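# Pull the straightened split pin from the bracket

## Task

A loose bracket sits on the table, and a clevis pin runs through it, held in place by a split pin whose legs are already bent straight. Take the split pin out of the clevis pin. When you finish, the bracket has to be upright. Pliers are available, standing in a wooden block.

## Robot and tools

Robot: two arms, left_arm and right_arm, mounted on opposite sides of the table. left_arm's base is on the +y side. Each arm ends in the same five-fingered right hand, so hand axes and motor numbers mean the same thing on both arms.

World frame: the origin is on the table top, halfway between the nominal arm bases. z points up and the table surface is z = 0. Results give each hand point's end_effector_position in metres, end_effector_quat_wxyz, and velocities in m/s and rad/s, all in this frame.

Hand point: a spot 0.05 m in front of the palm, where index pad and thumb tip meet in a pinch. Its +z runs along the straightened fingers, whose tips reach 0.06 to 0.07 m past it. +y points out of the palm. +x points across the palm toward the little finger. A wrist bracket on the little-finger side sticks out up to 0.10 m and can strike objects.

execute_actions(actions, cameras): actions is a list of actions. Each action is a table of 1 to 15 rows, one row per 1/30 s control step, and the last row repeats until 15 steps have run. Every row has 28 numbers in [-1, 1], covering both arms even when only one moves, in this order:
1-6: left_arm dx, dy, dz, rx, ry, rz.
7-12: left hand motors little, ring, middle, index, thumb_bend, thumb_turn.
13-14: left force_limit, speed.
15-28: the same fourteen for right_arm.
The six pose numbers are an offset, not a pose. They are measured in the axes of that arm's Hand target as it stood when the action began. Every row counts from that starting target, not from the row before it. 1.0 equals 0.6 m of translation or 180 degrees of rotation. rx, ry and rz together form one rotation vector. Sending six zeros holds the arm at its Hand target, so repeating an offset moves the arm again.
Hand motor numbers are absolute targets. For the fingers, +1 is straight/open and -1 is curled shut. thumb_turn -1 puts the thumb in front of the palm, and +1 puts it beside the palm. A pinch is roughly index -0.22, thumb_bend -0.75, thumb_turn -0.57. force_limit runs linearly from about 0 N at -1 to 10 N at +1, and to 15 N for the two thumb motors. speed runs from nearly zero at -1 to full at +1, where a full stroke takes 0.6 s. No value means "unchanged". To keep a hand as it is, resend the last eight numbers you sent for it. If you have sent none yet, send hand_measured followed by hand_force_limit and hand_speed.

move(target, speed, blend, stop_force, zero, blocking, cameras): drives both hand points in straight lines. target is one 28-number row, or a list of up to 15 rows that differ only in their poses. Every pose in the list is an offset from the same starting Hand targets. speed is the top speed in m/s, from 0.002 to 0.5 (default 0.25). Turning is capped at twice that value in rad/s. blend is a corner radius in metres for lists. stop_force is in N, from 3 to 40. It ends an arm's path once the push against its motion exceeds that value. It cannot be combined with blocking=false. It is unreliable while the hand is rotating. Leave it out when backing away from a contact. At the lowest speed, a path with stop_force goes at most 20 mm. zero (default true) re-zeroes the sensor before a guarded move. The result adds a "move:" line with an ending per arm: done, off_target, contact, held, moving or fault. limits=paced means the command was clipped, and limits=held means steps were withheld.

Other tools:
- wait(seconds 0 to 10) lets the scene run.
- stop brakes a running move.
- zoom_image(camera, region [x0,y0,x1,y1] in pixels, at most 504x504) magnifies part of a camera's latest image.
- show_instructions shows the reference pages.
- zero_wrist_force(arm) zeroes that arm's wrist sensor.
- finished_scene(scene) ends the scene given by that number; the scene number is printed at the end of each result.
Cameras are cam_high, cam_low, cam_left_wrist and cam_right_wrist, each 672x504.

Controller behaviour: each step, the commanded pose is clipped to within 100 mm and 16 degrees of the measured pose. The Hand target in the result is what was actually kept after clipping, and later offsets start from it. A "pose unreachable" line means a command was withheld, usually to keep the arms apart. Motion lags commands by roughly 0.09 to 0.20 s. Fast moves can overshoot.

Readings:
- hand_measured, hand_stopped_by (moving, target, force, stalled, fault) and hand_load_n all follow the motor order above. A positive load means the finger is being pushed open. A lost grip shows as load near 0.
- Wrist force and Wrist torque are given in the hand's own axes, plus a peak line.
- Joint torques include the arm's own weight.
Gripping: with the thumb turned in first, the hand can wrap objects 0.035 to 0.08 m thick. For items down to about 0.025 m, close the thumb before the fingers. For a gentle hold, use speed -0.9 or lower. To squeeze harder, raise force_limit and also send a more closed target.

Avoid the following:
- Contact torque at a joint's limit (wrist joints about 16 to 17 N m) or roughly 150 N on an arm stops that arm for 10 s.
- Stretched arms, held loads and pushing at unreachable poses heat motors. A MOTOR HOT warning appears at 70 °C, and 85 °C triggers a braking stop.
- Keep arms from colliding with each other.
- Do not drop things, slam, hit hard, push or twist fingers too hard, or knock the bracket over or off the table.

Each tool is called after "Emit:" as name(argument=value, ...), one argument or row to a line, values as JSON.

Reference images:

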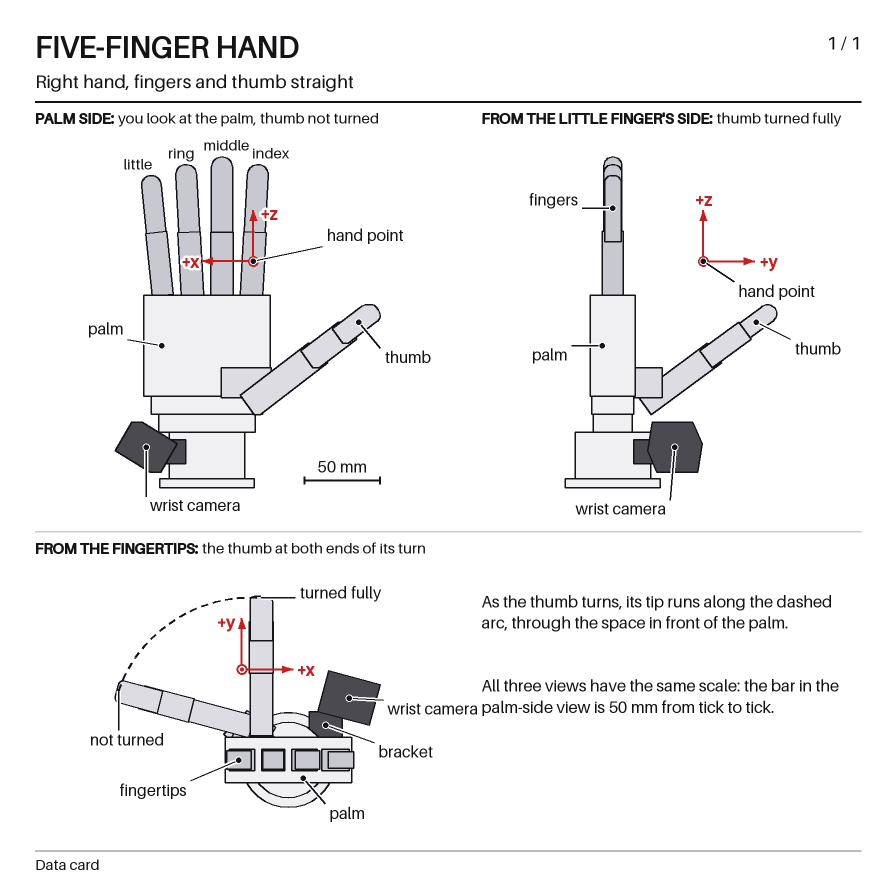

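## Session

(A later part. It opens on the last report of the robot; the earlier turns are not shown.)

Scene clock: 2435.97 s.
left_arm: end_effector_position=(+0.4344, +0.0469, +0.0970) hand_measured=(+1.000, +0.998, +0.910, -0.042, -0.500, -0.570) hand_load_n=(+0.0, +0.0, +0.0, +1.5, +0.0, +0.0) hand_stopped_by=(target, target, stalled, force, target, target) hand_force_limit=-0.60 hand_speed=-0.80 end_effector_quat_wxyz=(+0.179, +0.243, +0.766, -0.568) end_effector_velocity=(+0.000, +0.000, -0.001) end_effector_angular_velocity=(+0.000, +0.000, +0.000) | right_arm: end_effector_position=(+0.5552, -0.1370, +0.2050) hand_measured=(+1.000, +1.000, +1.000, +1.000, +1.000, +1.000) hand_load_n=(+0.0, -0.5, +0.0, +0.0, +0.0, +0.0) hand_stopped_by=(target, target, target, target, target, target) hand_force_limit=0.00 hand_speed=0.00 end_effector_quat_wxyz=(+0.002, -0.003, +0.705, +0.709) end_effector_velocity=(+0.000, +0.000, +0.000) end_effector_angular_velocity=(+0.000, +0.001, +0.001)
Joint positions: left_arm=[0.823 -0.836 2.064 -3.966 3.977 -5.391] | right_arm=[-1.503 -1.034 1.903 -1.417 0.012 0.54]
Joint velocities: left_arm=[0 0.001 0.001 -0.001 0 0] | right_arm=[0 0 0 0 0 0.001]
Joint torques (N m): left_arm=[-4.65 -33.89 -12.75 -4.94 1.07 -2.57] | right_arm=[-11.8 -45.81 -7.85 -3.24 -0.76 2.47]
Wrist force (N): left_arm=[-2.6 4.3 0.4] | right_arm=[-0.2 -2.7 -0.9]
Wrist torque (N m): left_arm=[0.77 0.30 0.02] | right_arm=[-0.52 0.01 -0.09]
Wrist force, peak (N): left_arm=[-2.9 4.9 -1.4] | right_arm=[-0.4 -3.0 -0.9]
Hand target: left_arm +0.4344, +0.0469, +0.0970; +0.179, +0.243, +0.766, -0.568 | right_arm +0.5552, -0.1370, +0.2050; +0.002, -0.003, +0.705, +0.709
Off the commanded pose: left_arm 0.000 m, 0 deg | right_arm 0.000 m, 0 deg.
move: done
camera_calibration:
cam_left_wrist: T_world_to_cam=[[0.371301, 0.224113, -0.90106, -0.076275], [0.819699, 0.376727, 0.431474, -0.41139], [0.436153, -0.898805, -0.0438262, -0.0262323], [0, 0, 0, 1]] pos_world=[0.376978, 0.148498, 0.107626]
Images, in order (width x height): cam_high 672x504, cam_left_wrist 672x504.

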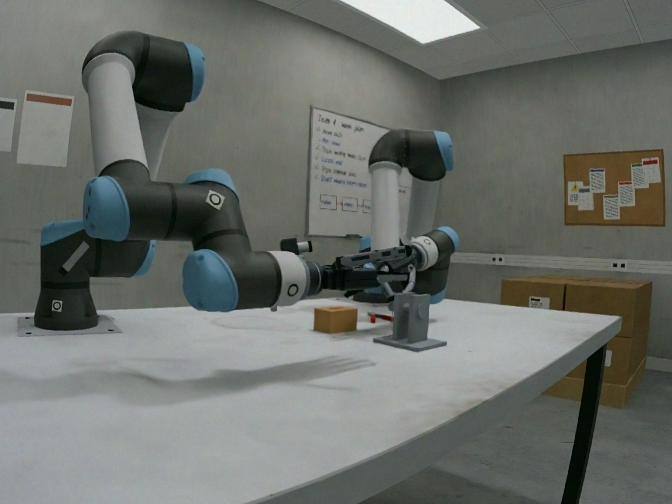

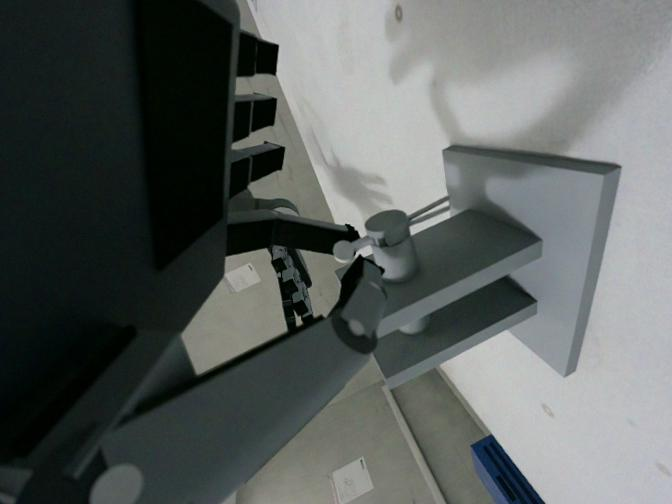

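Emit:
move(
  target=[0,0,0,0,0,0,1,1,1,-0.25,-0.9,-0.57,-0.65,-0.8,0,0,0,0,0,0,1,1,1,1,1,1,0,0],
  cameras=["cam_high","cam_left_wrist"],
)

Emit:
zoom_image(
  camera="cam_left_wrist",
  region=[280, 180, 460, 360],
)

Emit:
zoom_image(
  camera="cam_high",
  region=[370, 260, 450, 340],
)

Scene clock: 2445.00 s.
left_arm: end_effector_position=(+0.4344, +0.0469, +0.0970) hand_measured=(+1.000, +0.998, +0.910, -0.042, -0.900, -0.570) hand_load_n=(+0.0, +0.0, +0.0, +1.0, +0.0, +0.0) hand_stopped_by=(target, target, stalled, force, target, target) hand_force_limit=-0.65 hand_speed=-0.80 end_effector_quat_wxyz=(+0.179, +0.243, +0.766, -0.568) end_effector_velocity=(+0.000, +0.000, +0.001) end_effector_angular_velocity=(+0.000, -0.001, +0.001) | right_arm: end_effector_position=(+0.5552, -0.1370, +0.2050) hand_measured=(+1.000, +1.000, +1.000, +1.000, +1.000, +1.000) hand_load_n=(+0.0, +0.0, +0.0, +0.0, +0.0, +0.0) hand_stopped_by=(target, target, target, target, target, target) hand_force_limit=0.00 hand_speed=0.00 end_effector_quat_wxyz=(+0.002, -0.003, +0.705, +0.709) end_effector_velocity=(+0.000, +0.000, +0.000) end_effector_angular_velocity=(+0.000, -0.002, -0.001)
Joint positions: left_arm=[0.823 -0.836 2.064 -3.966 3.977 -5.391] | right_arm=[-1.503 -1.034 1.903 -1.417 0.012 0.54]
Joint velocities: left_arm=[0 -0.001 0 0 0.001 0] | right_arm=[0 0 0 -0.002 0.001 0]
Joint torques (N m): left_arm=[9.6 -36.15 -9.66 -4.32 0.82 -2.45] | right_arm=[-11.72 -45.47 -7.44 -3.24 -0.56 2.36]
Wrist force (N): left_arm=[-3.0 4.1 0.0] | right_arm=[-0.3 -2.8 -1.1]
Wrist torque (N m): left_arm=[0.76 0.37 -0.01] | right_arm=[-0.53 0.03 -0.09]
Wrist force, peak (N): left_arm=[-2.8 4.6 0.3] | right_arm=[-0.3 -2.8 -1.1]
Hand target: left_arm +0.4344, +0.0469, +0.0970; +0.179, +0.243, +0.766, -0.568 | right_arm +0.5552, -0.1370, +0.2050; +0.002, -0.003, +0.705, +0.709
Off the commanded pose: left_arm 0.000 m, 0 deg | right_arm 0.000 m, 0 deg.
move: done
camera_calibration:
cam_left_wrist: T_world_to_cam=[[0.371296, 0.224121, -0.90106, -0.076279], [0.819691, 0.376745, 0.431474, -0.411399], [0.436172, -0.898796, -0.0438261, -0.0262363], [0, 0, 0, 1]] pos_world=[0.376986, 0.148507, 0.107626]
Images, in order (width x height): cam_high 672x504, cam_left_wrist 672x504.

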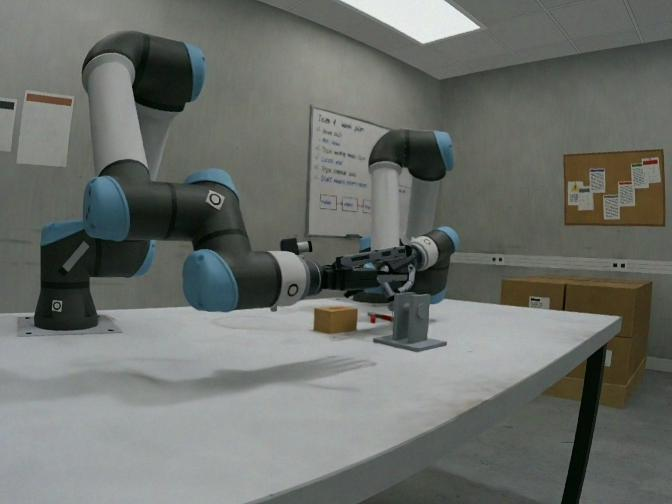

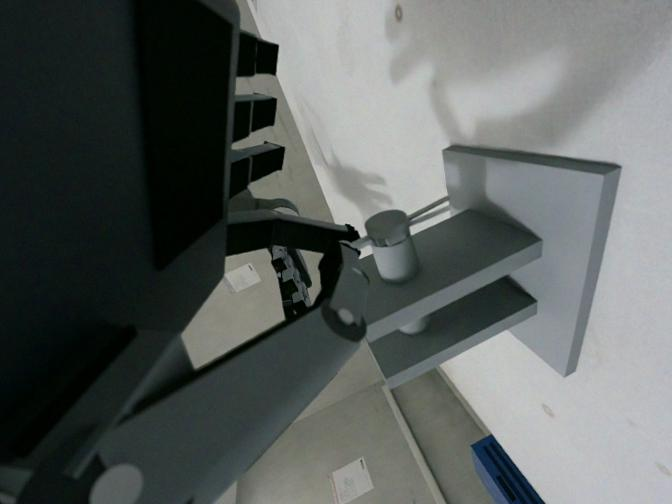

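Scaled by 2.800 from the camera's 672x504 image, which has a finer 960x720 frame.

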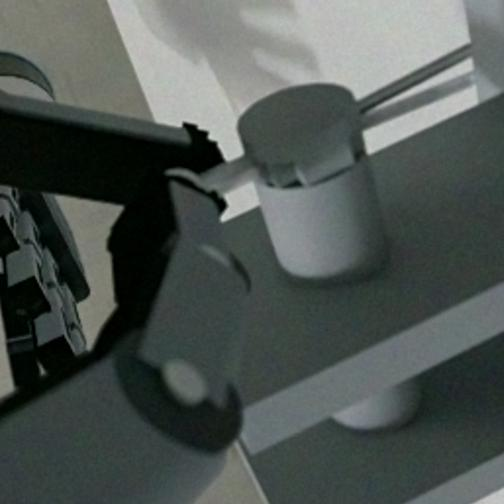

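Scaled by 6.300 from the camera's 672x504 image, which has a finer 960x720 frame.

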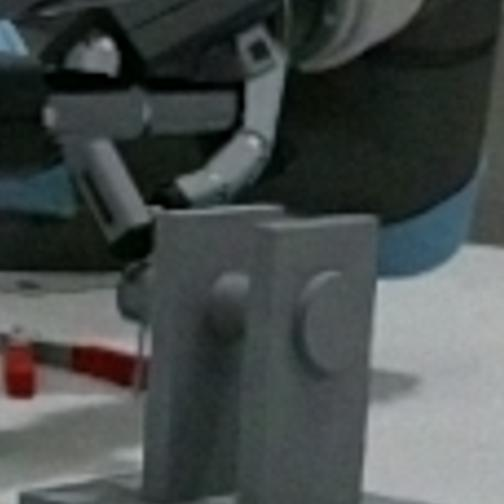

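Emit:
move(
  target=[0,0,0,0,0,0,1,1,1,0.1,-0.6,-0.57,-0.65,-0.6,0,0,0,0,0,0,1,1,1,1,1,1,0,0],
  cameras=[],
)

Emit:
move(
  target=[0.0026,0.0036,0.0083,0,0,0,1,1,1,0.1,-0.6,-0.57,-0.65,-0.6,0,0,0,0,0,0,1,1,1,1,1,1,0,0],
  speed=0.03,
  stop_force=4,
  cameras=[],
)

Emit:
move(
  target=[0,0,0,0,0,0,1,1,1,-0.4,-0.6,-0.57,-0.65,-0.8,0,0,0,0,0,0,1,1,1,1,1,1,0,0],
  cameras=[],
)

Emit:
move(
  target=[0,0,0,0,0,0,1,1,1,-0.4,-1,-0.57,-0.65,-0.8,0,0,0,0,0,0,1,1,1,1,1,1,0,0],
  cameras=["cam_high","cam_left_wrist"],
)

Emit:
zoom_image(
  camera="cam_left_wrist",
  region=[280, 180, 460, 360],
)

Emit:
zoom_image(
  camera="cam_high",
  region=[370, 260, 450, 340],
)

Scene clock: 2460.03 s.
left_arm: end_effector_position=(+0.4344, +0.0469, +0.0970) hand_measured=(+1.000, +0.998, +0.910, +0.100, -0.600, -0.570) hand_load_n=(+0.0, +0.0, +0.0, +0.0, +0.0, +0.0) hand_stopped_by=(target, target, stalled, target, target, target) hand_force_limit=-0.65 hand_speed=-0.60 end_effector_quat_wxyz=(+0.179, +0.243, +0.766, -0.568) end_effector_velocity=(+0.000, +0.000, +0.000) end_effector_angular_velocity=(-0.001, -0.001, -0.001) | right_arm: end_effector_position=(+0.5552, -0.1370, +0.2050) hand_measured=(+1.000, +1.000, +1.000, +1.000, +1.000, +1.000) hand_load_n=(+0.0, +0.0, +0.0, +0.0, +0.0, +0.0) hand_stopped_by=(target, target, target, target, target, target) hand_force_limit=0.00 hand_speed=0.00 end_effector_quat_wxyz=(+0.002, -0.003, +0.705, +0.709) end_effector_velocity=(+0.000, +0.000, +0.000) end_effector_angular_velocity=(+0.000, -0.004, +0.000)
Joint positions: left_arm=[0.823 -0.836 2.064 -3.966 3.977 -5.391] | right_arm=[-1.503 -1.034 1.903 -1.417 0.012 0.54]
Joint velocities: left_arm=[0 0 -0.001 0 -0.001 0] | right_arm=[-0.001 0 0 -0.002 0 -0.003]
Joint torques (N m): left_arm=[8.56 -36.77 -5.58 -4.09 0.81 -2.41] | right_arm=[-11.58 -45.84 -8.05 -3.19 -0.63 2.47]
Wrist force (N): left_arm=[-2.9 4.7 -1.2] | right_arm=[-0.2 -2.8 -1.0]
Wrist torque (N m): left_arm=[0.80 0.36 0.00] | right_arm=[-0.54 0.02 -0.09]
Wrist force, peak (N): left_arm=[-2.7 4.8 -1.3] | right_arm=[-0.1 -2.9 -0.8]
Hand target: left_arm +0.4344, +0.0469, +0.0970; +0.179, +0.243, +0.766, -0.568 | right_arm +0.5552, -0.1370, +0.2050; +0.002, -0.003, +0.705, +0.709
Off the commanded pose: left_arm 0.000 m, 0 deg | right_arm 0.000 m, 0 deg.
move: done
No camera images: "cameras" was empty.

Scene clock: 2461.47 s.
left_arm: end_effector_position=(+0.4343, +0.0429, +0.0930) hand_measured=(+1.000, +0.998, +0.910, +0.100, -0.600, -0.570) hand_load_n=(+0.0, +0.0, +0.0, +0.0, +0.0, +0.0) hand_stopped_by=(target, target, stalled, target, target, target) hand_force_limit=-0.65 hand_speed=-0.60 end_effector_quat_wxyz=(+0.179, +0.243, +0.766, -0.568) end_effector_velocity=(+0.000, +0.000, +0.000) end_effector_angular_velocity=(+0.000, +0.000, +0.000) | right_arm: end_effector_position=(+0.5552, -0.1370, +0.2050) hand_measured=(+1.000, +1.000, +1.000, +1.000, +1.000, +1.000) hand_load_n=(+0.0, +0.0, +0.0, +0.0, +0.0, +0.0) hand_stopped_by=(target, target, target, target, target, target) hand_force_limit=0.00 hand_speed=0.00 end_effector_quat_wxyz=(+0.002, -0.003, +0.705, +0.709) end_effector_velocity=(+0.000, +0.000, +0.000) end_effector_angular_velocity=(+0.000, -0.002, +0.000)
Joint positions: left_arm=[0.817 -0.824 2.056 -3.973 3.982 -5.395] | right_arm=[-1.503 -1.034 1.903 -1.417 0.012 0.54]
Joint velocities: left_arm=[0 0 0 0.001 0 0] | right_arm=[0 0 0 -0.001 0 -0.001]
Joint torques (N m): left_arm=[-7.05 -33.54 -16.04 -5.19 1.1 -2.28] | right_arm=[-11.8 -46.43 -7.89 -3.12 -0.59 2.41]
Wrist force (N): left_arm=[-2.7 4.7 -1.2] | right_arm=[-0.2 -2.6 -1.0]
Wrist torque (N m): left_arm=[0.79 0.34 0.00] | right_arm=[-0.50 0.02 -0.09]
Wrist force, peak (N): left_arm=[-2.9 4.9 -1.0] | right_arm=[-0.2 -2.8 -1.0]
Hand target: left_arm +0.4343, +0.0429, +0.0930; +0.179, +0.243, +0.766, -0.568 | right_arm +0.5552, -0.1370, +0.2050; +0.002, -0.003, +0.705, +0.709
Off the commanded pose: left_arm 0.000 m, 0 deg | right_arm 0.000 m, 0 deg.
move: done
No camera images: "cameras" was empty.

Scene clock: 2462.40 s.
left_arm: end_effector_position=(+0.4343, +0.0429, +0.0930) hand_measured=(+1.000, +0.998, +0.910, -0.120, -0.600, -0.570) hand_load_n=(+0.0, +0.0, +0.0, +2.0, +0.0, +0.0) hand_stopped_by=(target, target, stalled, force, target, target) hand_force_limit=-0.65 hand_speed=-0.80 end_effector_quat_wxyz=(+0.179, +0.243, +0.766, -0.568) end_effector_velocity=(+0.000, +0.000, +0.001) end_effector_angular_velocity=(+0.000, +0.000, -0.001) | right_arm: end_effector_position=(+0.5552, -0.1370, +0.2050) hand_measured=(+1.000, +1.000, +1.000, +1.000, +1.000, +1.000) hand_load_n=(+0.0, +0.0, +0.0, +0.0, +0.0, +0.0) hand_stopped_by=(target, target, target, target, target, target) hand_force_limit=0.00 hand_speed=0.00 end_effector_quat_wxyz=(+0.002, -0.003, +0.705, +0.709) end_effector_velocity=(+0.000, +0.000, +0.000) end_effector_angular_velocity=(+0.000, -0.002, -0.001)
Joint positions: left_arm=[0.817 -0.824 2.056 -3.973 3.982 -5.395] | right_arm=[-1.503 -1.034 1.903 -1.417 0.012 0.54]
Joint velocities: left_arm=[0 -0.002 0 0.001 -0.001 0] | right_arm=[-0.001 0 0 -0.001 0 -0.001]
Joint torques (N m): left_arm=[-6.29 -33.91 -14.91 -5.04 0.89 -2.7] | right_arm=[-11.85 -46.18 -7.72 -3.11 -0.51 2.47]
Wrist force (N): left_arm=[-3.1 4.6 1.1] | right_arm=[-0.2 -2.6 -0.9]
Wrist torque (N m): left_arm=[0.79 0.36 -0.01] | right_arm=[-0.52 0.02 -0.08]
Wrist force, peak (N): left_arm=[-2.7 4.9 -1.2] | right_arm=[-0.3 -2.8 -0.9]
Hand target: left_arm +0.4343, +0.0429, +0.0930; +0.179, +0.243, +0.766, -0.568 | right_arm +0.5552, -0.1370, +0.2050; +0.002, -0.003, +0.705, +0.709
Off the commanded pose: left_arm 0.000 m, 0 deg | right_arm 0.000 m, 0 deg.
move: done
No camera images: "cameras" was empty.

Scene clock: 2463.10 s.
left_arm: end_effector_position=(+0.4343, +0.0429, +0.0930) hand_measured=(+1.000, +0.998, +0.910, -0.120, -0.658, -0.570) hand_load_n=(+0.0, +0.0, +0.0, +3.5, +2.5, +0.0) hand_stopped_by=(target, target, stalled, force, force, target) hand_force_limit=-0.65 hand_speed=-0.80 end_effector_quat_wxyz=(+0.179, +0.243, +0.766, -0.568) end_effector_velocity=(+0.000, +0.000, +0.000) end_effector_angular_velocity=(-0.001, -0.001, +0.000) | right_arm: end_effector_position=(+0.5552, -0.1370, +0.2050) hand_measured=(+1.000, +1.000, +1.000, +1.000, +1.000, +1.000) hand_load_n=(+0.0, +0.0, +0.0, +0.0, +0.0, +0.0) hand_stopped_by=(target, target, target, target, target, target) hand_force_limit=0.00 hand_speed=0.00 end_effector_quat_wxyz=(+0.002, -0.003, +0.705, +0.709) end_effector_velocity=(+0.000, +0.000, +0.001) end_effector_angular_velocity=(+0.000, -0.002, -0.001)
Joint positions: left_arm=[0.817 -0.824 2.056 -3.973 3.982 -5.395] | right_arm=[-1.503 -1.034 1.903 -1.417 0.012 0.54]
Joint velocities: left_arm=[0 0.001 0 -0.002 0.001 0] | right_arm=[-0.001 -0.001 0 0 0 -0.001]
Joint torques (N m): left_arm=[-2.83 -34.72 -15.55 -4.79 0.54 -2.36] | right_arm=[-11.1 -46.22 -8.09 -3.11 -0.57 2.43]
Wrist force (N): left_arm=[-3.0 4.7 -0.3] | right_arm=[0.0 -2.7 -1.1]
Wrist torque (N m): left_arm=[0.78 0.29 0.00] | right_arm=[-0.51 -0.01 -0.07]
Wrist force, peak (N): left_arm=[-3.3 5.3 -0.6] | right_arm=[0.0 -2.9 -1.0]
Hand target: left_arm +0.4343, +0.0429, +0.0930; +0.179, +0.243, +0.766, -0.568 | right_arm +0.5552, -0.1370, +0.2050; +0.002, -0.003, +0.705, +0.709
Off the commanded pose: left_arm 0.000 m, 0 deg | right_arm 0.000 m, 0 deg.
move: done
camera_calibration:
cam_left_wrist: T_world_to_cam=[[0.371295, 0.224116, -0.901062, -0.078976], [0.819698, 0.376734, 0.43147, -0.408129], [0.43616, -0.898801, -0.0438279, -0.0299767], [0, 0, 0, 1]] pos_world=[0.376941, 0.144513, 0.103619]
Images, in order (width x height): cam_high 672x504, cam_left_wrist 672x504.

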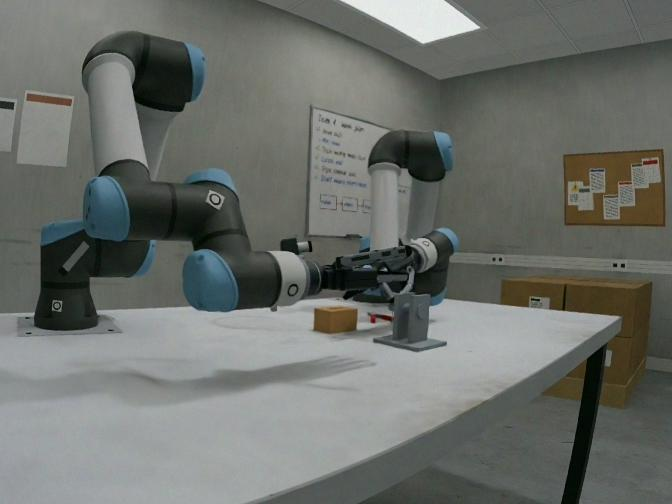

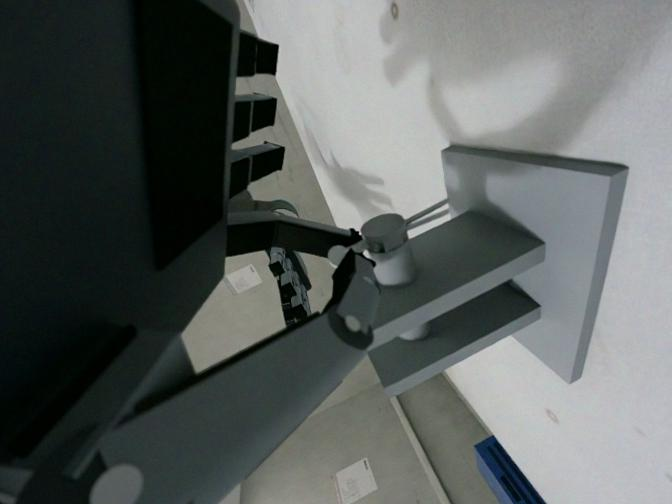

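Scaled by 2.800 from the camera's 672x504 image, which has a finer 960x720 frame.

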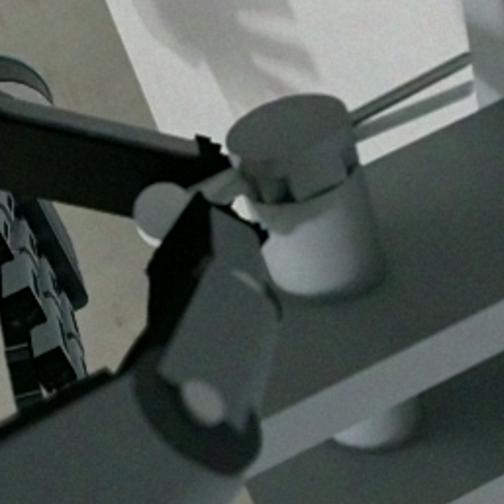

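Scaled by 6.300 from the camera's 672x504 image, which has a finer 960x720 frame.

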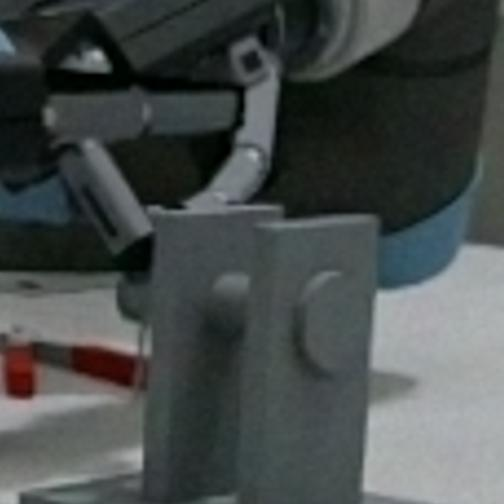

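Emit:
move(
  target=[0,0,0,0,0,0,1,1,1,-0.6,-1,-0.57,1,-0.8,0,0,0,0,0,0,1,1,1,1,1,1,0,0],
  cameras=["cam_left_wrist"],
)

Emit:
zoom_image(
  camera="cam_left_wrist",
  region=[280, 180, 460, 360],
)

Scene clock: 2470.67 s.
left_arm: end_effector_position=(+0.4343, +0.0429, +0.0930) hand_measured=(+1.000, +0.998, +0.910, -0.146, -0.656, -0.570) hand_load_n=(+0.0, +0.0, +0.0, +9.5, +6.0, +0.0) hand_stopped_by=(target, target, stalled, force, force, target) hand_force_limit=1.00 hand_speed=-0.80 end_effector_quat_wxyz=(+0.179, +0.243, +0.766, -0.568) end_effector_velocity=(+0.000, +0.000, -0.001) end_effector_angular_velocity=(+0.001, +0.001, +0.000) | right_arm: end_effector_position=(+0.5552, -0.1370, +0.2050) hand_measured=(+1.000, +1.000, +1.000, +1.000, +1.000, +1.000) hand_load_n=(+0.0, +0.0, -0.5, +0.0, +0.0, +0.0) hand_stopped_by=(target, target, target, target, target, target) hand_force_limit=0.00 hand_speed=0.00 end_effector_quat_wxyz=(+0.002, -0.003, +0.705, +0.709) end_effector_velocity=(+0.000, +0.000, +0.000) end_effector_angular_velocity=(+0.000, +0.000, +0.000)
Joint positions: left_arm=[0.817 -0.824 2.056 -3.973 3.982 -5.395] | right_arm=[-1.503 -1.034 1.903 -1.417 0.012 0.54]
Joint velocities: left_arm=[0 0.001 -0.001 0.001 0 0] | right_arm=[0 0 0 -0.001 0 0.001]
Joint torques (N m): left_arm=[8.3 -37.78 -10.65 -4.26 -0.77 -2.52] | right_arm=[-11.2 -45.81 -7.45 -3.08 -0.64 2.4]
Wrist force (N): left_arm=[-3.2 4.8 0.8] | right_arm=[0.0 -2.4 -1.0]
Wrist torque (N m): left_arm=[0.86 0.26 -0.01] | right_arm=[-0.48 0.00 -0.07]
Wrist force, peak (N): left_arm=[-3.4 5.1 -0.5] | right_arm=[-0.1 -3.0 -0.7]
Hand target: left_arm +0.4343, +0.0429, +0.0930; +0.179, +0.243, +0.766, -0.568 | right_arm +0.5552, -0.1370, +0.2050; +0.002, -0.003, +0.705, +0.709
Off the commanded pose: left_arm 0.000 m, 0 deg | right_arm 0.000 m, 0 deg.
move: done
camera_calibration:
cam_left_wrist: T_world_to_cam=[[0.371291, 0.224122, -0.901062, -0.0789792], [0.819692, 0.376748, 0.43147, -0.408136], [0.436175, -0.898794, -0.0438277, -0.0299797], [0, 0, 0, 1]] pos_world=[0.376946, 0.14452, 0.10362]
Images, in order (width x height): cam_left_wrist 672x504.

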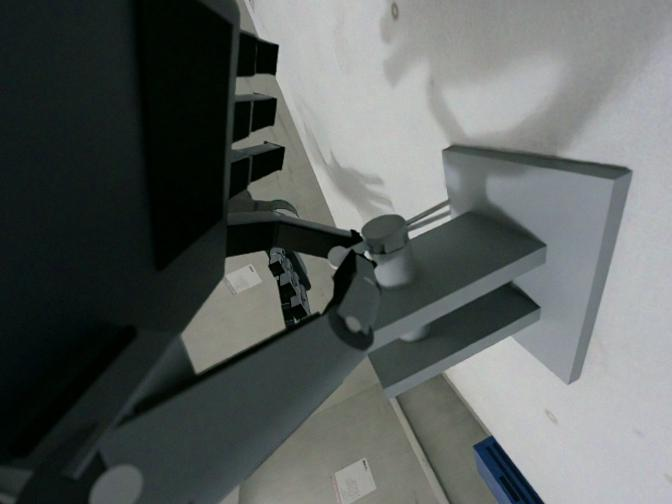

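Scaled by 2.800 from the camera's 672x504 image, which has a finer 960x720 frame.

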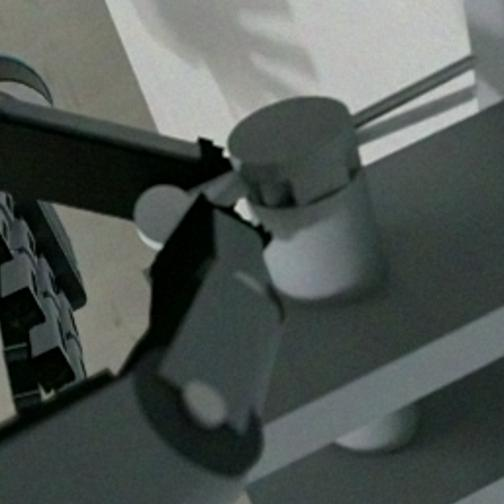

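Emit:
move(
  target=[-0.0046,-0.0065,-0.0025,0,0,0,1,1,1,-0.6,-1,-0.57,1,-0.8,0,0,0,0,0,0,1,1,1,1,1,1,0,0],
  speed=0.008,
  stop_force=8,
  cameras=["cam_high","cam_left_wrist"],
)

Emit:
zoom_image(
  camera="cam_left_wrist",
  region=[280, 180, 460, 360],
)

Emit:
zoom_image(
  camera="cam_high",
  region=[370, 260, 450, 340],
)

Scene clock: 2477.93 s.
left_arm: end_effector_position=(+0.4343, +0.0429, +0.0980) hand_measured=(+1.000, +0.998, +0.910, -0.146, -0.656, -0.570) hand_load_n=(+0.0, +0.0, +0.0, +11.5, +6.5, -1.5) hand_stopped_by=(target, target, stalled, force, force, target) hand_force_limit=1.00 hand_speed=-0.80 end_effector_quat_wxyz=(+0.179, +0.243, +0.766, -0.568) end_effector_velocity=(+0.000, +0.000, +0.000) end_effector_angular_velocity=(+0.000, +0.000, -0.001) | right_arm: end_effector_position=(+0.5552, -0.1370, +0.2050) hand_measured=(+1.000, +1.000, +1.000, +1.000, +1.000, +1.000) hand_load_n=(+0.0, +0.0, +0.0, +0.0, +0.0, +0.0) hand_stopped_by=(target, target, target, target, target, target) hand_force_limit=0.00 hand_speed=0.00 end_effector_quat_wxyz=(+0.002, -0.003, +0.705, +0.709) end_effector_velocity=(+0.000, +0.000, +0.000) end_effector_angular_velocity=(+0.000, -0.002, +0.000)
Joint positions: left_arm=[0.817 -0.836 2.058 -3.962 3.982 -5.395] | right_arm=[-1.503 -1.034 1.903 -1.417 0.012 0.54]
Joint velocities: left_arm=[-0.001 0 0 0.001 -0.001 0] | right_arm=[0 -0.001 0 -0.001 0 -0.001]
Joint torques (N m): left_arm=[9.39 -55.14 -3.03 -1.1 -2.38 2.44] | right_arm=[-11.39 -45.55 -7.61 -3.21 -0.56 2.4]
Wrist force (N): left_arm=[-1.0 11.1 1.7] | right_arm=[-0.3 -2.6 -0.9]
Wrist torque (N m): left_arm=[0.73 0.34 -0.01] | right_arm=[-0.52 0.03 -0.09]
Wrist force, peak (N): left_arm=[-1.0 11.6 1.7] | right_arm=[-0.1 -2.9 -1.0]
Hand target: left_arm +0.4343, +0.0429, +0.0980; +0.179, +0.243, +0.766, -0.568 | right_arm +0.5552, -0.1370, +0.2050; +0.002, -0.003, +0.705, +0.709
Off the commanded pose: left_arm 0.000 m, 0 deg | right_arm 0.000 m, 0 deg.
move: done
camera_calibration:
cam_left_wrist: T_world_to_cam=[[0.371229, 0.224127, -0.901086, -0.0744501], [0.819717, 0.376754, 0.431417, -0.410328], [0.43618, -0.89879, -0.0438585, -0.029727], [0, 0, 0, 1]] pos_world=[0.376958, 0.144561, 0.108633]
Images, in order (width x height): cam_high 672x504, cam_left_wrist 672x504.

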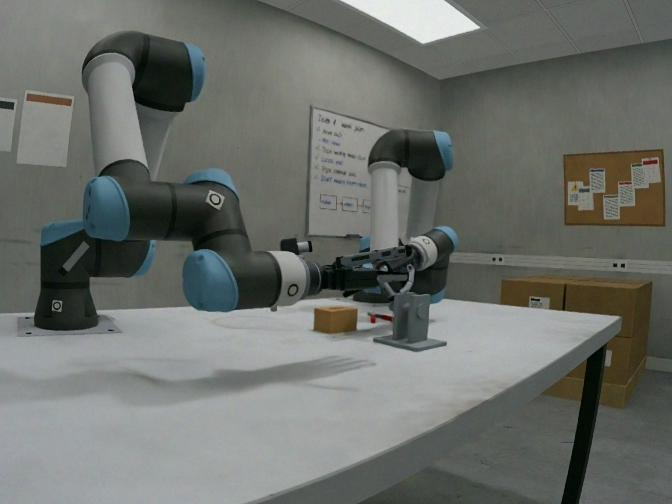

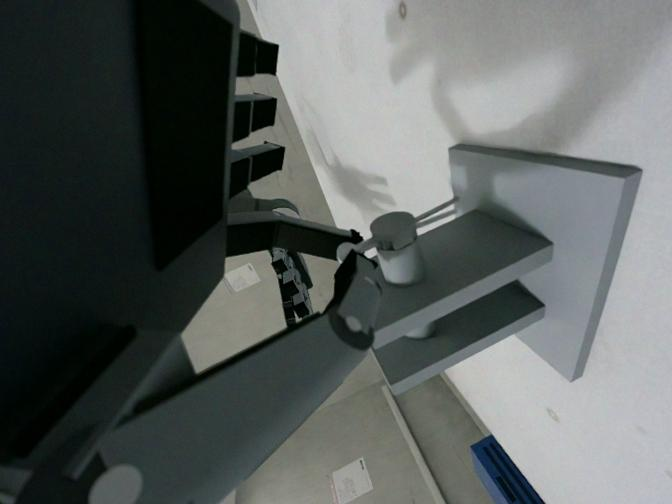

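Scaled by 2.800 from the camera's 672x504 image, which has a finer 960x720 frame.

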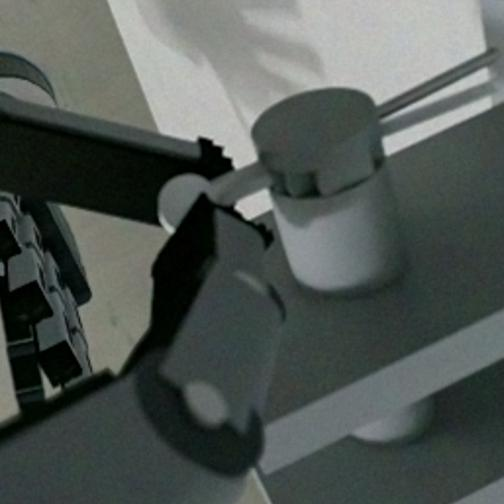

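Scaled by 6.300 from the camera's 672x504 image, which has a finer 960x720 frame.

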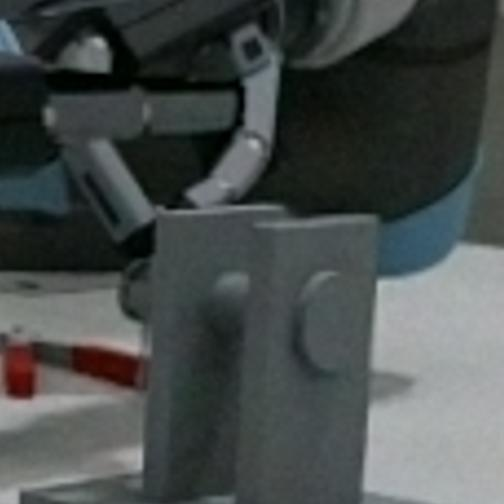

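Emit:
move(
  target=[-0.0046,-0.0065,-0.0025,0,0,0,1,1,1,-0.6,-1,-0.57,1,-0.8,0,0,0,0,0,0,1,1,1,1,1,1,0,0],
  speed=0.008,
  stop_force=10,
  cameras=["cam_high","cam_left_wrist"],
)

Emit:
zoom_image(
  camera="cam_left_wrist",
  region=[280, 180, 460, 360],
)

Emit:
zoom_image(
  camera="cam_high",
  region=[360, 280, 450, 360],
)

Scene clock: 2487.80 s.
left_arm: end_effector_position=(+0.4344, +0.0430, +0.1030) hand_measured=(+1.000, +0.998, +0.910, -0.146, -0.658, -0.570) hand_load_n=(+0.5, +0.0, +0.0, +4.0, +1.5, +1.0) hand_stopped_by=(target, target, stalled, force, force, target) hand_force_limit=1.00 hand_speed=-0.80 end_effector_quat_wxyz=(+0.179, +0.243, +0.766, -0.568) end_effector_velocity=(+0.000, +0.000, +0.000) end_effector_angular_velocity=(-0.001, +0.000, +0.000) | right_arm: end_effector_position=(+0.5552, -0.1370, +0.2050) hand_measured=(+1.000, +1.000, +1.000, +1.000, +1.000, +1.000) hand_load_n=(+0.0, +0.0, +0.0, +0.5, +0.0, +0.0) hand_stopped_by=(target, target, target, target, target, target) hand_force_limit=0.00 hand_speed=0.00 end_effector_quat_wxyz=(+0.002, -0.003, +0.705, +0.709) end_effector_velocity=(+0.000, +0.000, +0.000) end_effector_angular_velocity=(+0.000, +0.000, +0.000)
Joint positions: left_arm=[0.817 -0.849 2.06 -3.951 3.982 -5.395] | right_arm=[-1.503 -1.034 1.903 -1.417 0.012 0.54]
Joint velocities: left_arm=[0 0.001 0 -0.001 0 0] | right_arm=[0 0 0 0.002 0 -0.001]
Joint torques (N m): left_arm=[7.74 -49.69 0.7 0.42 -2 2.02] | right_arm=[-12.3 -46.01 -7.7 -3.19 -0.49 2.41]
Wrist force (N): left_arm=[-7.2 6.4 0.8] | right_arm=[-0.2 -2.6 -0.8]
Wrist torque (N m): left_arm=[0.81 0.33 0.02] | right_arm=[-0.52 0.02 -0.09]
Wrist force, peak (N): left_arm=[-1.0 11.5 1.5] | right_arm=[-0.1 -3.0 -1.0]
Hand target: left_arm +0.4344, +0.0430, +0.1030; +0.179, +0.243, +0.766, -0.568 | right_arm +0.5552, -0.1370, +0.2050; +0.002, -0.003, +0.705, +0.709
Off the commanded pose: left_arm 0.000 m, 0 deg | right_arm 0.000 m, 0 deg.
move: done
camera_calibration:
cam_left_wrist: T_world_to_cam=[[0.37129, 0.22412, -0.901063, -0.0699747], [0.819696, 0.376742, 0.431468, -0.412524], [0.436169, -0.898797, -0.0438303, -0.0294751], [0, 0, 0, 1]] pos_world=[0.376981, 0.144606, 0.113648]
Images, in order (width x height): cam_high 672x504, cam_left_wrist 672x504.

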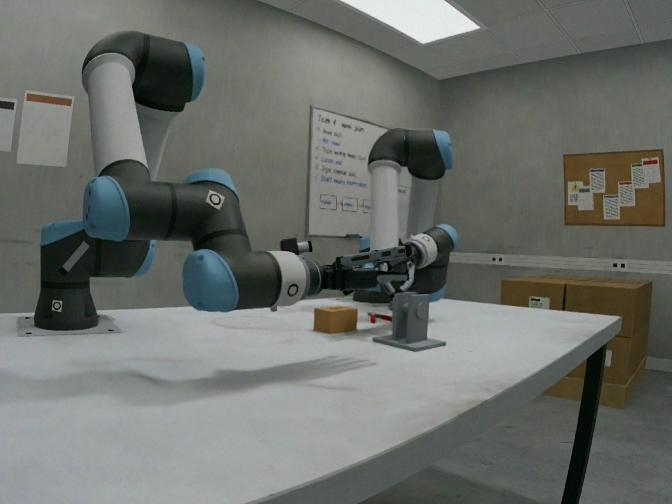

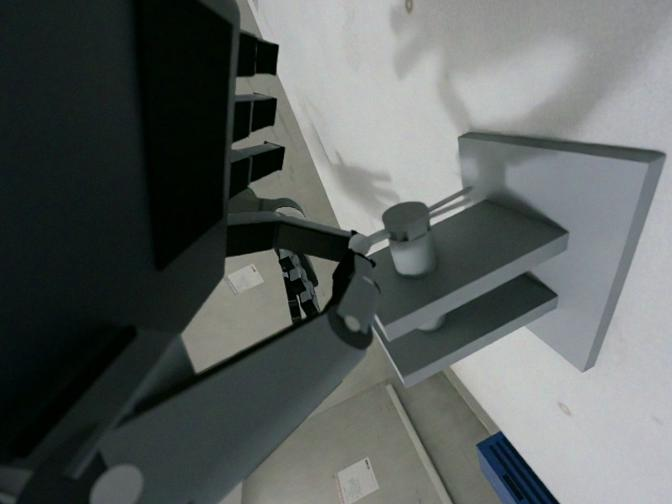

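Scaled by 2.800 from the camera's 672x504 image, which has a finer 960x720 frame.

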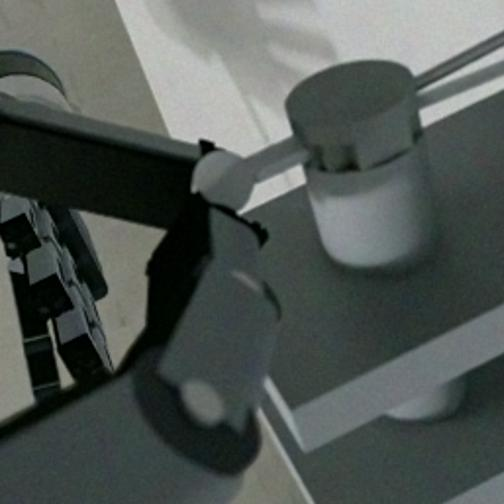

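Scaled by 5.600 from the camera's 672x504 image, which has a finer 960x720 frame.

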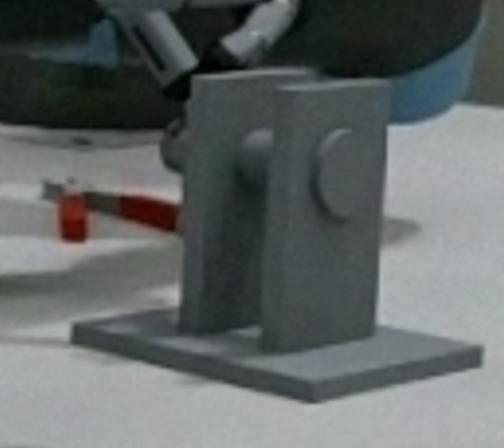

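Emit:
move(
  target=[0,0,0,0,0,0,1,1,1,0.3,-0.3,-0.57,1,-0.7,0,0,0,0,0,0,1,1,1,1,1,1,0,0],
  cameras=["cam_left_wrist"],
)

Emit:
zoom_image(
  camera="cam_left_wrist",
  region=[280, 130, 520, 370],
)

Emit:
move(
  target=[
    [-0.0551,-0.0781,-0.0292,0,0,0,1,1,1,0.3,-0.3,-0.57,1,-0.7,0,0,0,0,0,0,1,1,1,1,1,1,0,0],
    [-0.09,-0.19,-0.32,0,0,0,1,1,1,0.3,-0.3,-0.57,1,-0.7,0,0,0,0,0,0,1,1,1,1,1,1,0,0],
  ],
  speed=0.12,
  cameras=["cam_high","cam_low"],
)

Emit:
zoom_image(
  camera="cam_high",
  region=[360, 270, 450, 360],
)

Emit:
zoom_image(
  camera="cam_low",
  region=[290, 170, 380, 260],
)

Scene clock: 2529.43 s.
left_arm: end_effector_position=(+0.4344, +0.0430, +0.1030) hand_measured=(+1.000, +0.998, +0.910, +0.300, -0.300, -0.570) hand_load_n=(+0.0, +0.0, +0.0, +0.0, +0.0, +0.0) hand_stopped_by=(target, target, stalled, target, target, target) hand_force_limit=1.00 hand_speed=-0.70 end_effector_quat_wxyz=(+0.179, +0.243, +0.766, -0.568) end_effector_velocity=(+0.000, +0.000, +0.000) end_effector_angular_velocity=(+0.000, +0.000, +0.000) | right_arm: end_effector_position=(+0.5552, -0.1370, +0.2050) hand_measured=(+1.000, +1.000, +1.000, +1.000, +1.000, +1.000) hand_load_n=(+0.0, +0.0, +0.0, +0.0, +0.0, +0.0) hand_stopped_by=(target, target, target, target, target, target) hand_force_limit=0.00 hand_speed=0.00 end_effector_quat_wxyz=(+0.002, -0.003, +0.705, +0.709) end_effector_velocity=(+0.000, +0.000, +0.000) end_effector_angular_velocity=(+0.000, -0.001, +0.001)
Joint positions: left_arm=[0.817 -0.849 2.06 -3.951 3.982 -5.395] | right_arm=[-1.503 -1.034 1.903 -1.417 0.012 0.54]
Joint velocities: left_arm=[0 0.001 0 0 0 0] | right_arm=[0.001 0 0 -0.001 0 0]
Joint torques (N m): left_arm=[-2.88 -46.81 -3.91 -0.06 1 -0.03] | right_arm=[-11.9 -45.68 -7.75 -3.15 -0.47 2.44]
Wrist force (N): left_arm=[-3.0 4.6 -1.3] | right_arm=[-0.2 -2.7 -0.9]
Wrist torque (N m): left_arm=[0.78 0.38 -0.02] | right_arm=[-0.53 0.02 -0.09]
Wrist force, peak (N): left_arm=[-6.8 6.5 1.0] | right_arm=[-0.3 -2.9 -1.0]
Hand target: left_arm +0.4344, +0.0430, +0.1030; +0.179, +0.243, +0.766, -0.568 | right_arm +0.5552, -0.1370, +0.2050; +0.002, -0.003, +0.705, +0.709
Off the commanded pose: left_arm 0.000 m, 0 deg | right_arm 0.000 m, 0 deg.
move: done
camera_calibration:
cam_left_wrist: T_world_to_cam=[[0.37129, 0.224126, -0.901061, -0.0699744], [0.819691, 0.376748, 0.431472, -0.412526], [0.436177, -0.898793, -0.0438313, -0.0294792], [0, 0, 0, 1]] pos_world=[0.376982, 0.144605, 0.11365]
Images, in order (width x height): cam_left_wrist 672x504.

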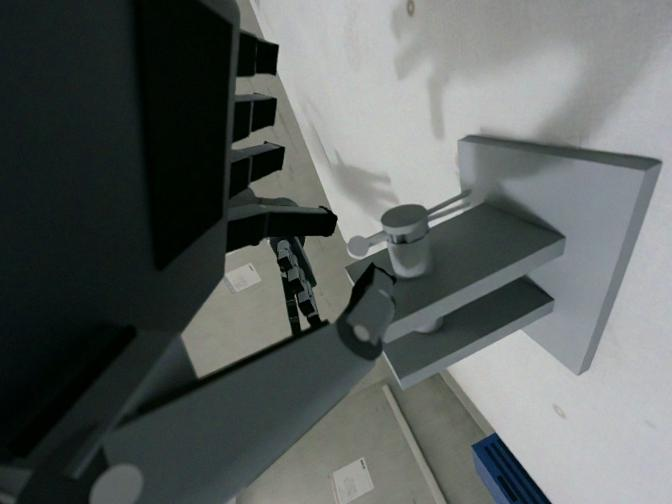

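Scaled by 2.100 from the camera's 672x504 image, which has a finer 960x720 frame.

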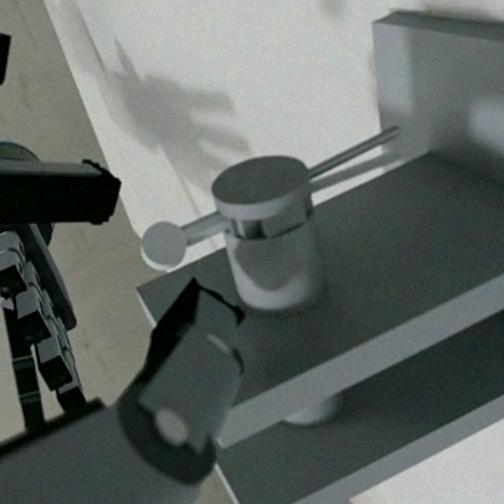

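Scene clock: 2532.27 s.
left_arm: end_effector_position=(+0.4131, +0.1904, +0.2782) hand_measured=(+1.000, +0.998, +0.910, +0.300, -0.300, -0.570) hand_load_n=(+0.0, +0.0, +0.0, +0.0, +0.0, +0.0) hand_stopped_by=(target, target, stalled, target, target, target) hand_force_limit=1.00 hand_speed=-0.70 end_effector_quat_wxyz=(+0.179, +0.243, +0.766, -0.568) end_effector_velocity=(+0.000, +0.000, +0.001) end_effector_angular_velocity=(-0.001, -0.002, +0.000) | right_arm: end_effector_position=(+0.5552, -0.1370, +0.2050) hand_measured=(+1.000, +1.000, +1.000, +1.000, +1.000, +1.000) hand_load_n=(+0.0, +0.0, +0.0, +0.0, +0.0, +0.0) hand_stopped_by=(target, target, target, target, target, target) hand_force_limit=0.00 hand_speed=0.00 end_effector_quat_wxyz=(+0.002, -0.003, +0.705, +0.709) end_effector_velocity=(+0.000, +0.000, +0.000) end_effector_angular_velocity=(+0.000, -0.001, +0.001)
Joint positions: left_arm=[1.059 -1.419 2.243 -3.443 3.765 -5.233] | right_arm=[-1.503 -1.034 1.903 -1.417 0.012 0.54]
Joint velocities: left_arm=[0.001 -0.002 0 0.001 -0.001 0.002] | right_arm=[0 0 0 -0.001 0 0.001]
Joint torques (N m): left_arm=[12.48 -31.5 -7.94 0.45 -2.04 2.47] | right_arm=[-12.02 -45.5 -7.68 -3.22 -0.53 2.41]
Wrist force (N): left_arm=[-2.5 4.0 -1.0] | right_arm=[-0.2 -2.6 -1.0]
Wrist torque (N m): left_arm=[0.65 0.33 0.00] | right_arm=[-0.51 0.03 -0.10]
Wrist force, peak (N): left_arm=[-2.5 5.2 -1.1] | right_arm=[-0.3 -2.9 -1.0]
Hand target: left_arm +0.4131, +0.1905, +0.2783; +0.179, +0.243, +0.766, -0.568 | right_arm +0.5552, -0.1370, +0.2050; +0.002, -0.003, +0.705, +0.709
Off the commanded pose: left_arm 0.000 m, 0 deg | right_arm 0.000 m, 0 deg.
move: done
Images, in order (width x height): cam_high 672x504, cam_low 672x504.

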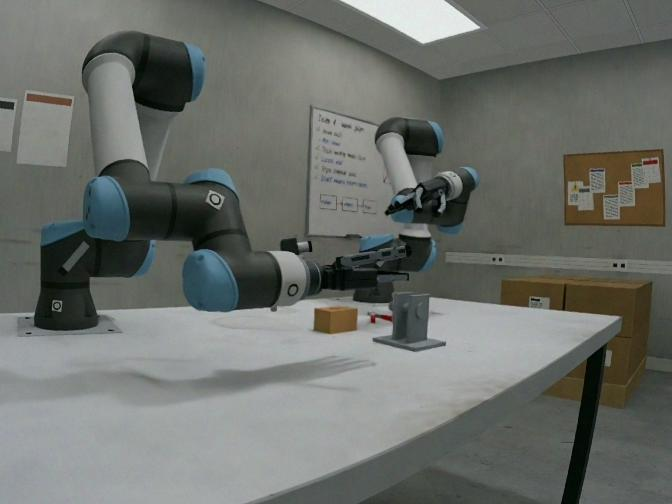

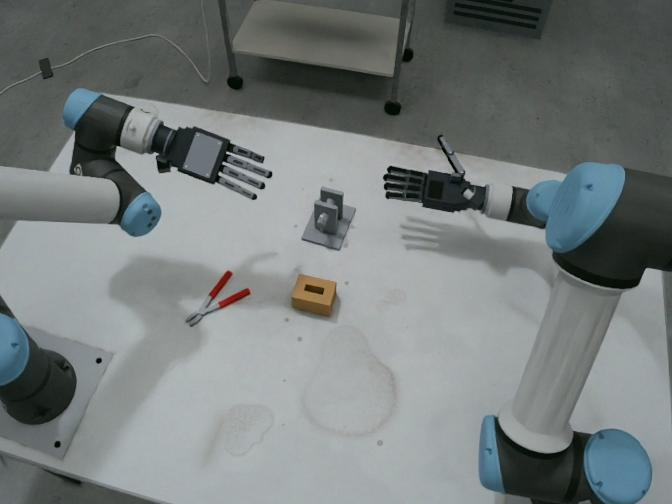

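Scaled by 5.600 from the camera's 672x504 image, which has a finer 960x720 frame.

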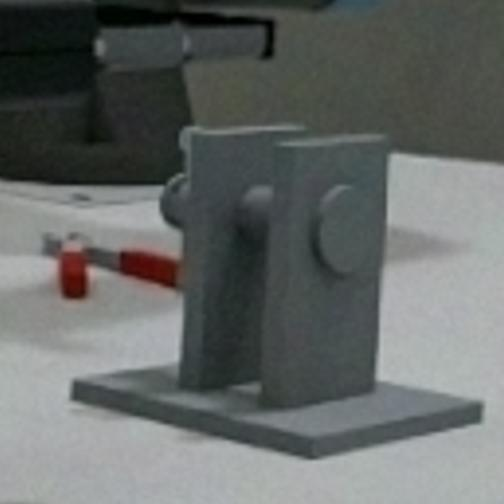

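Scaled by 5.600 from the camera's 672x504 image, which has a finer 960x720 frame.

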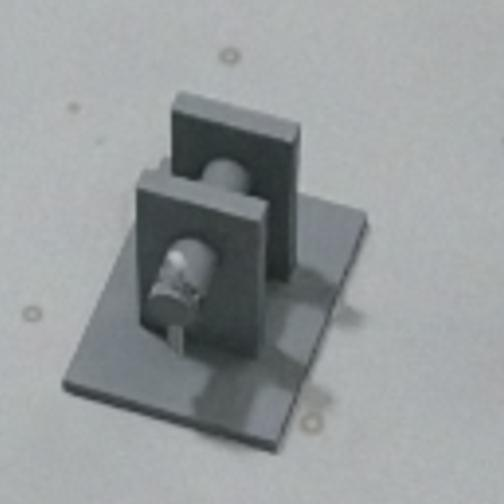

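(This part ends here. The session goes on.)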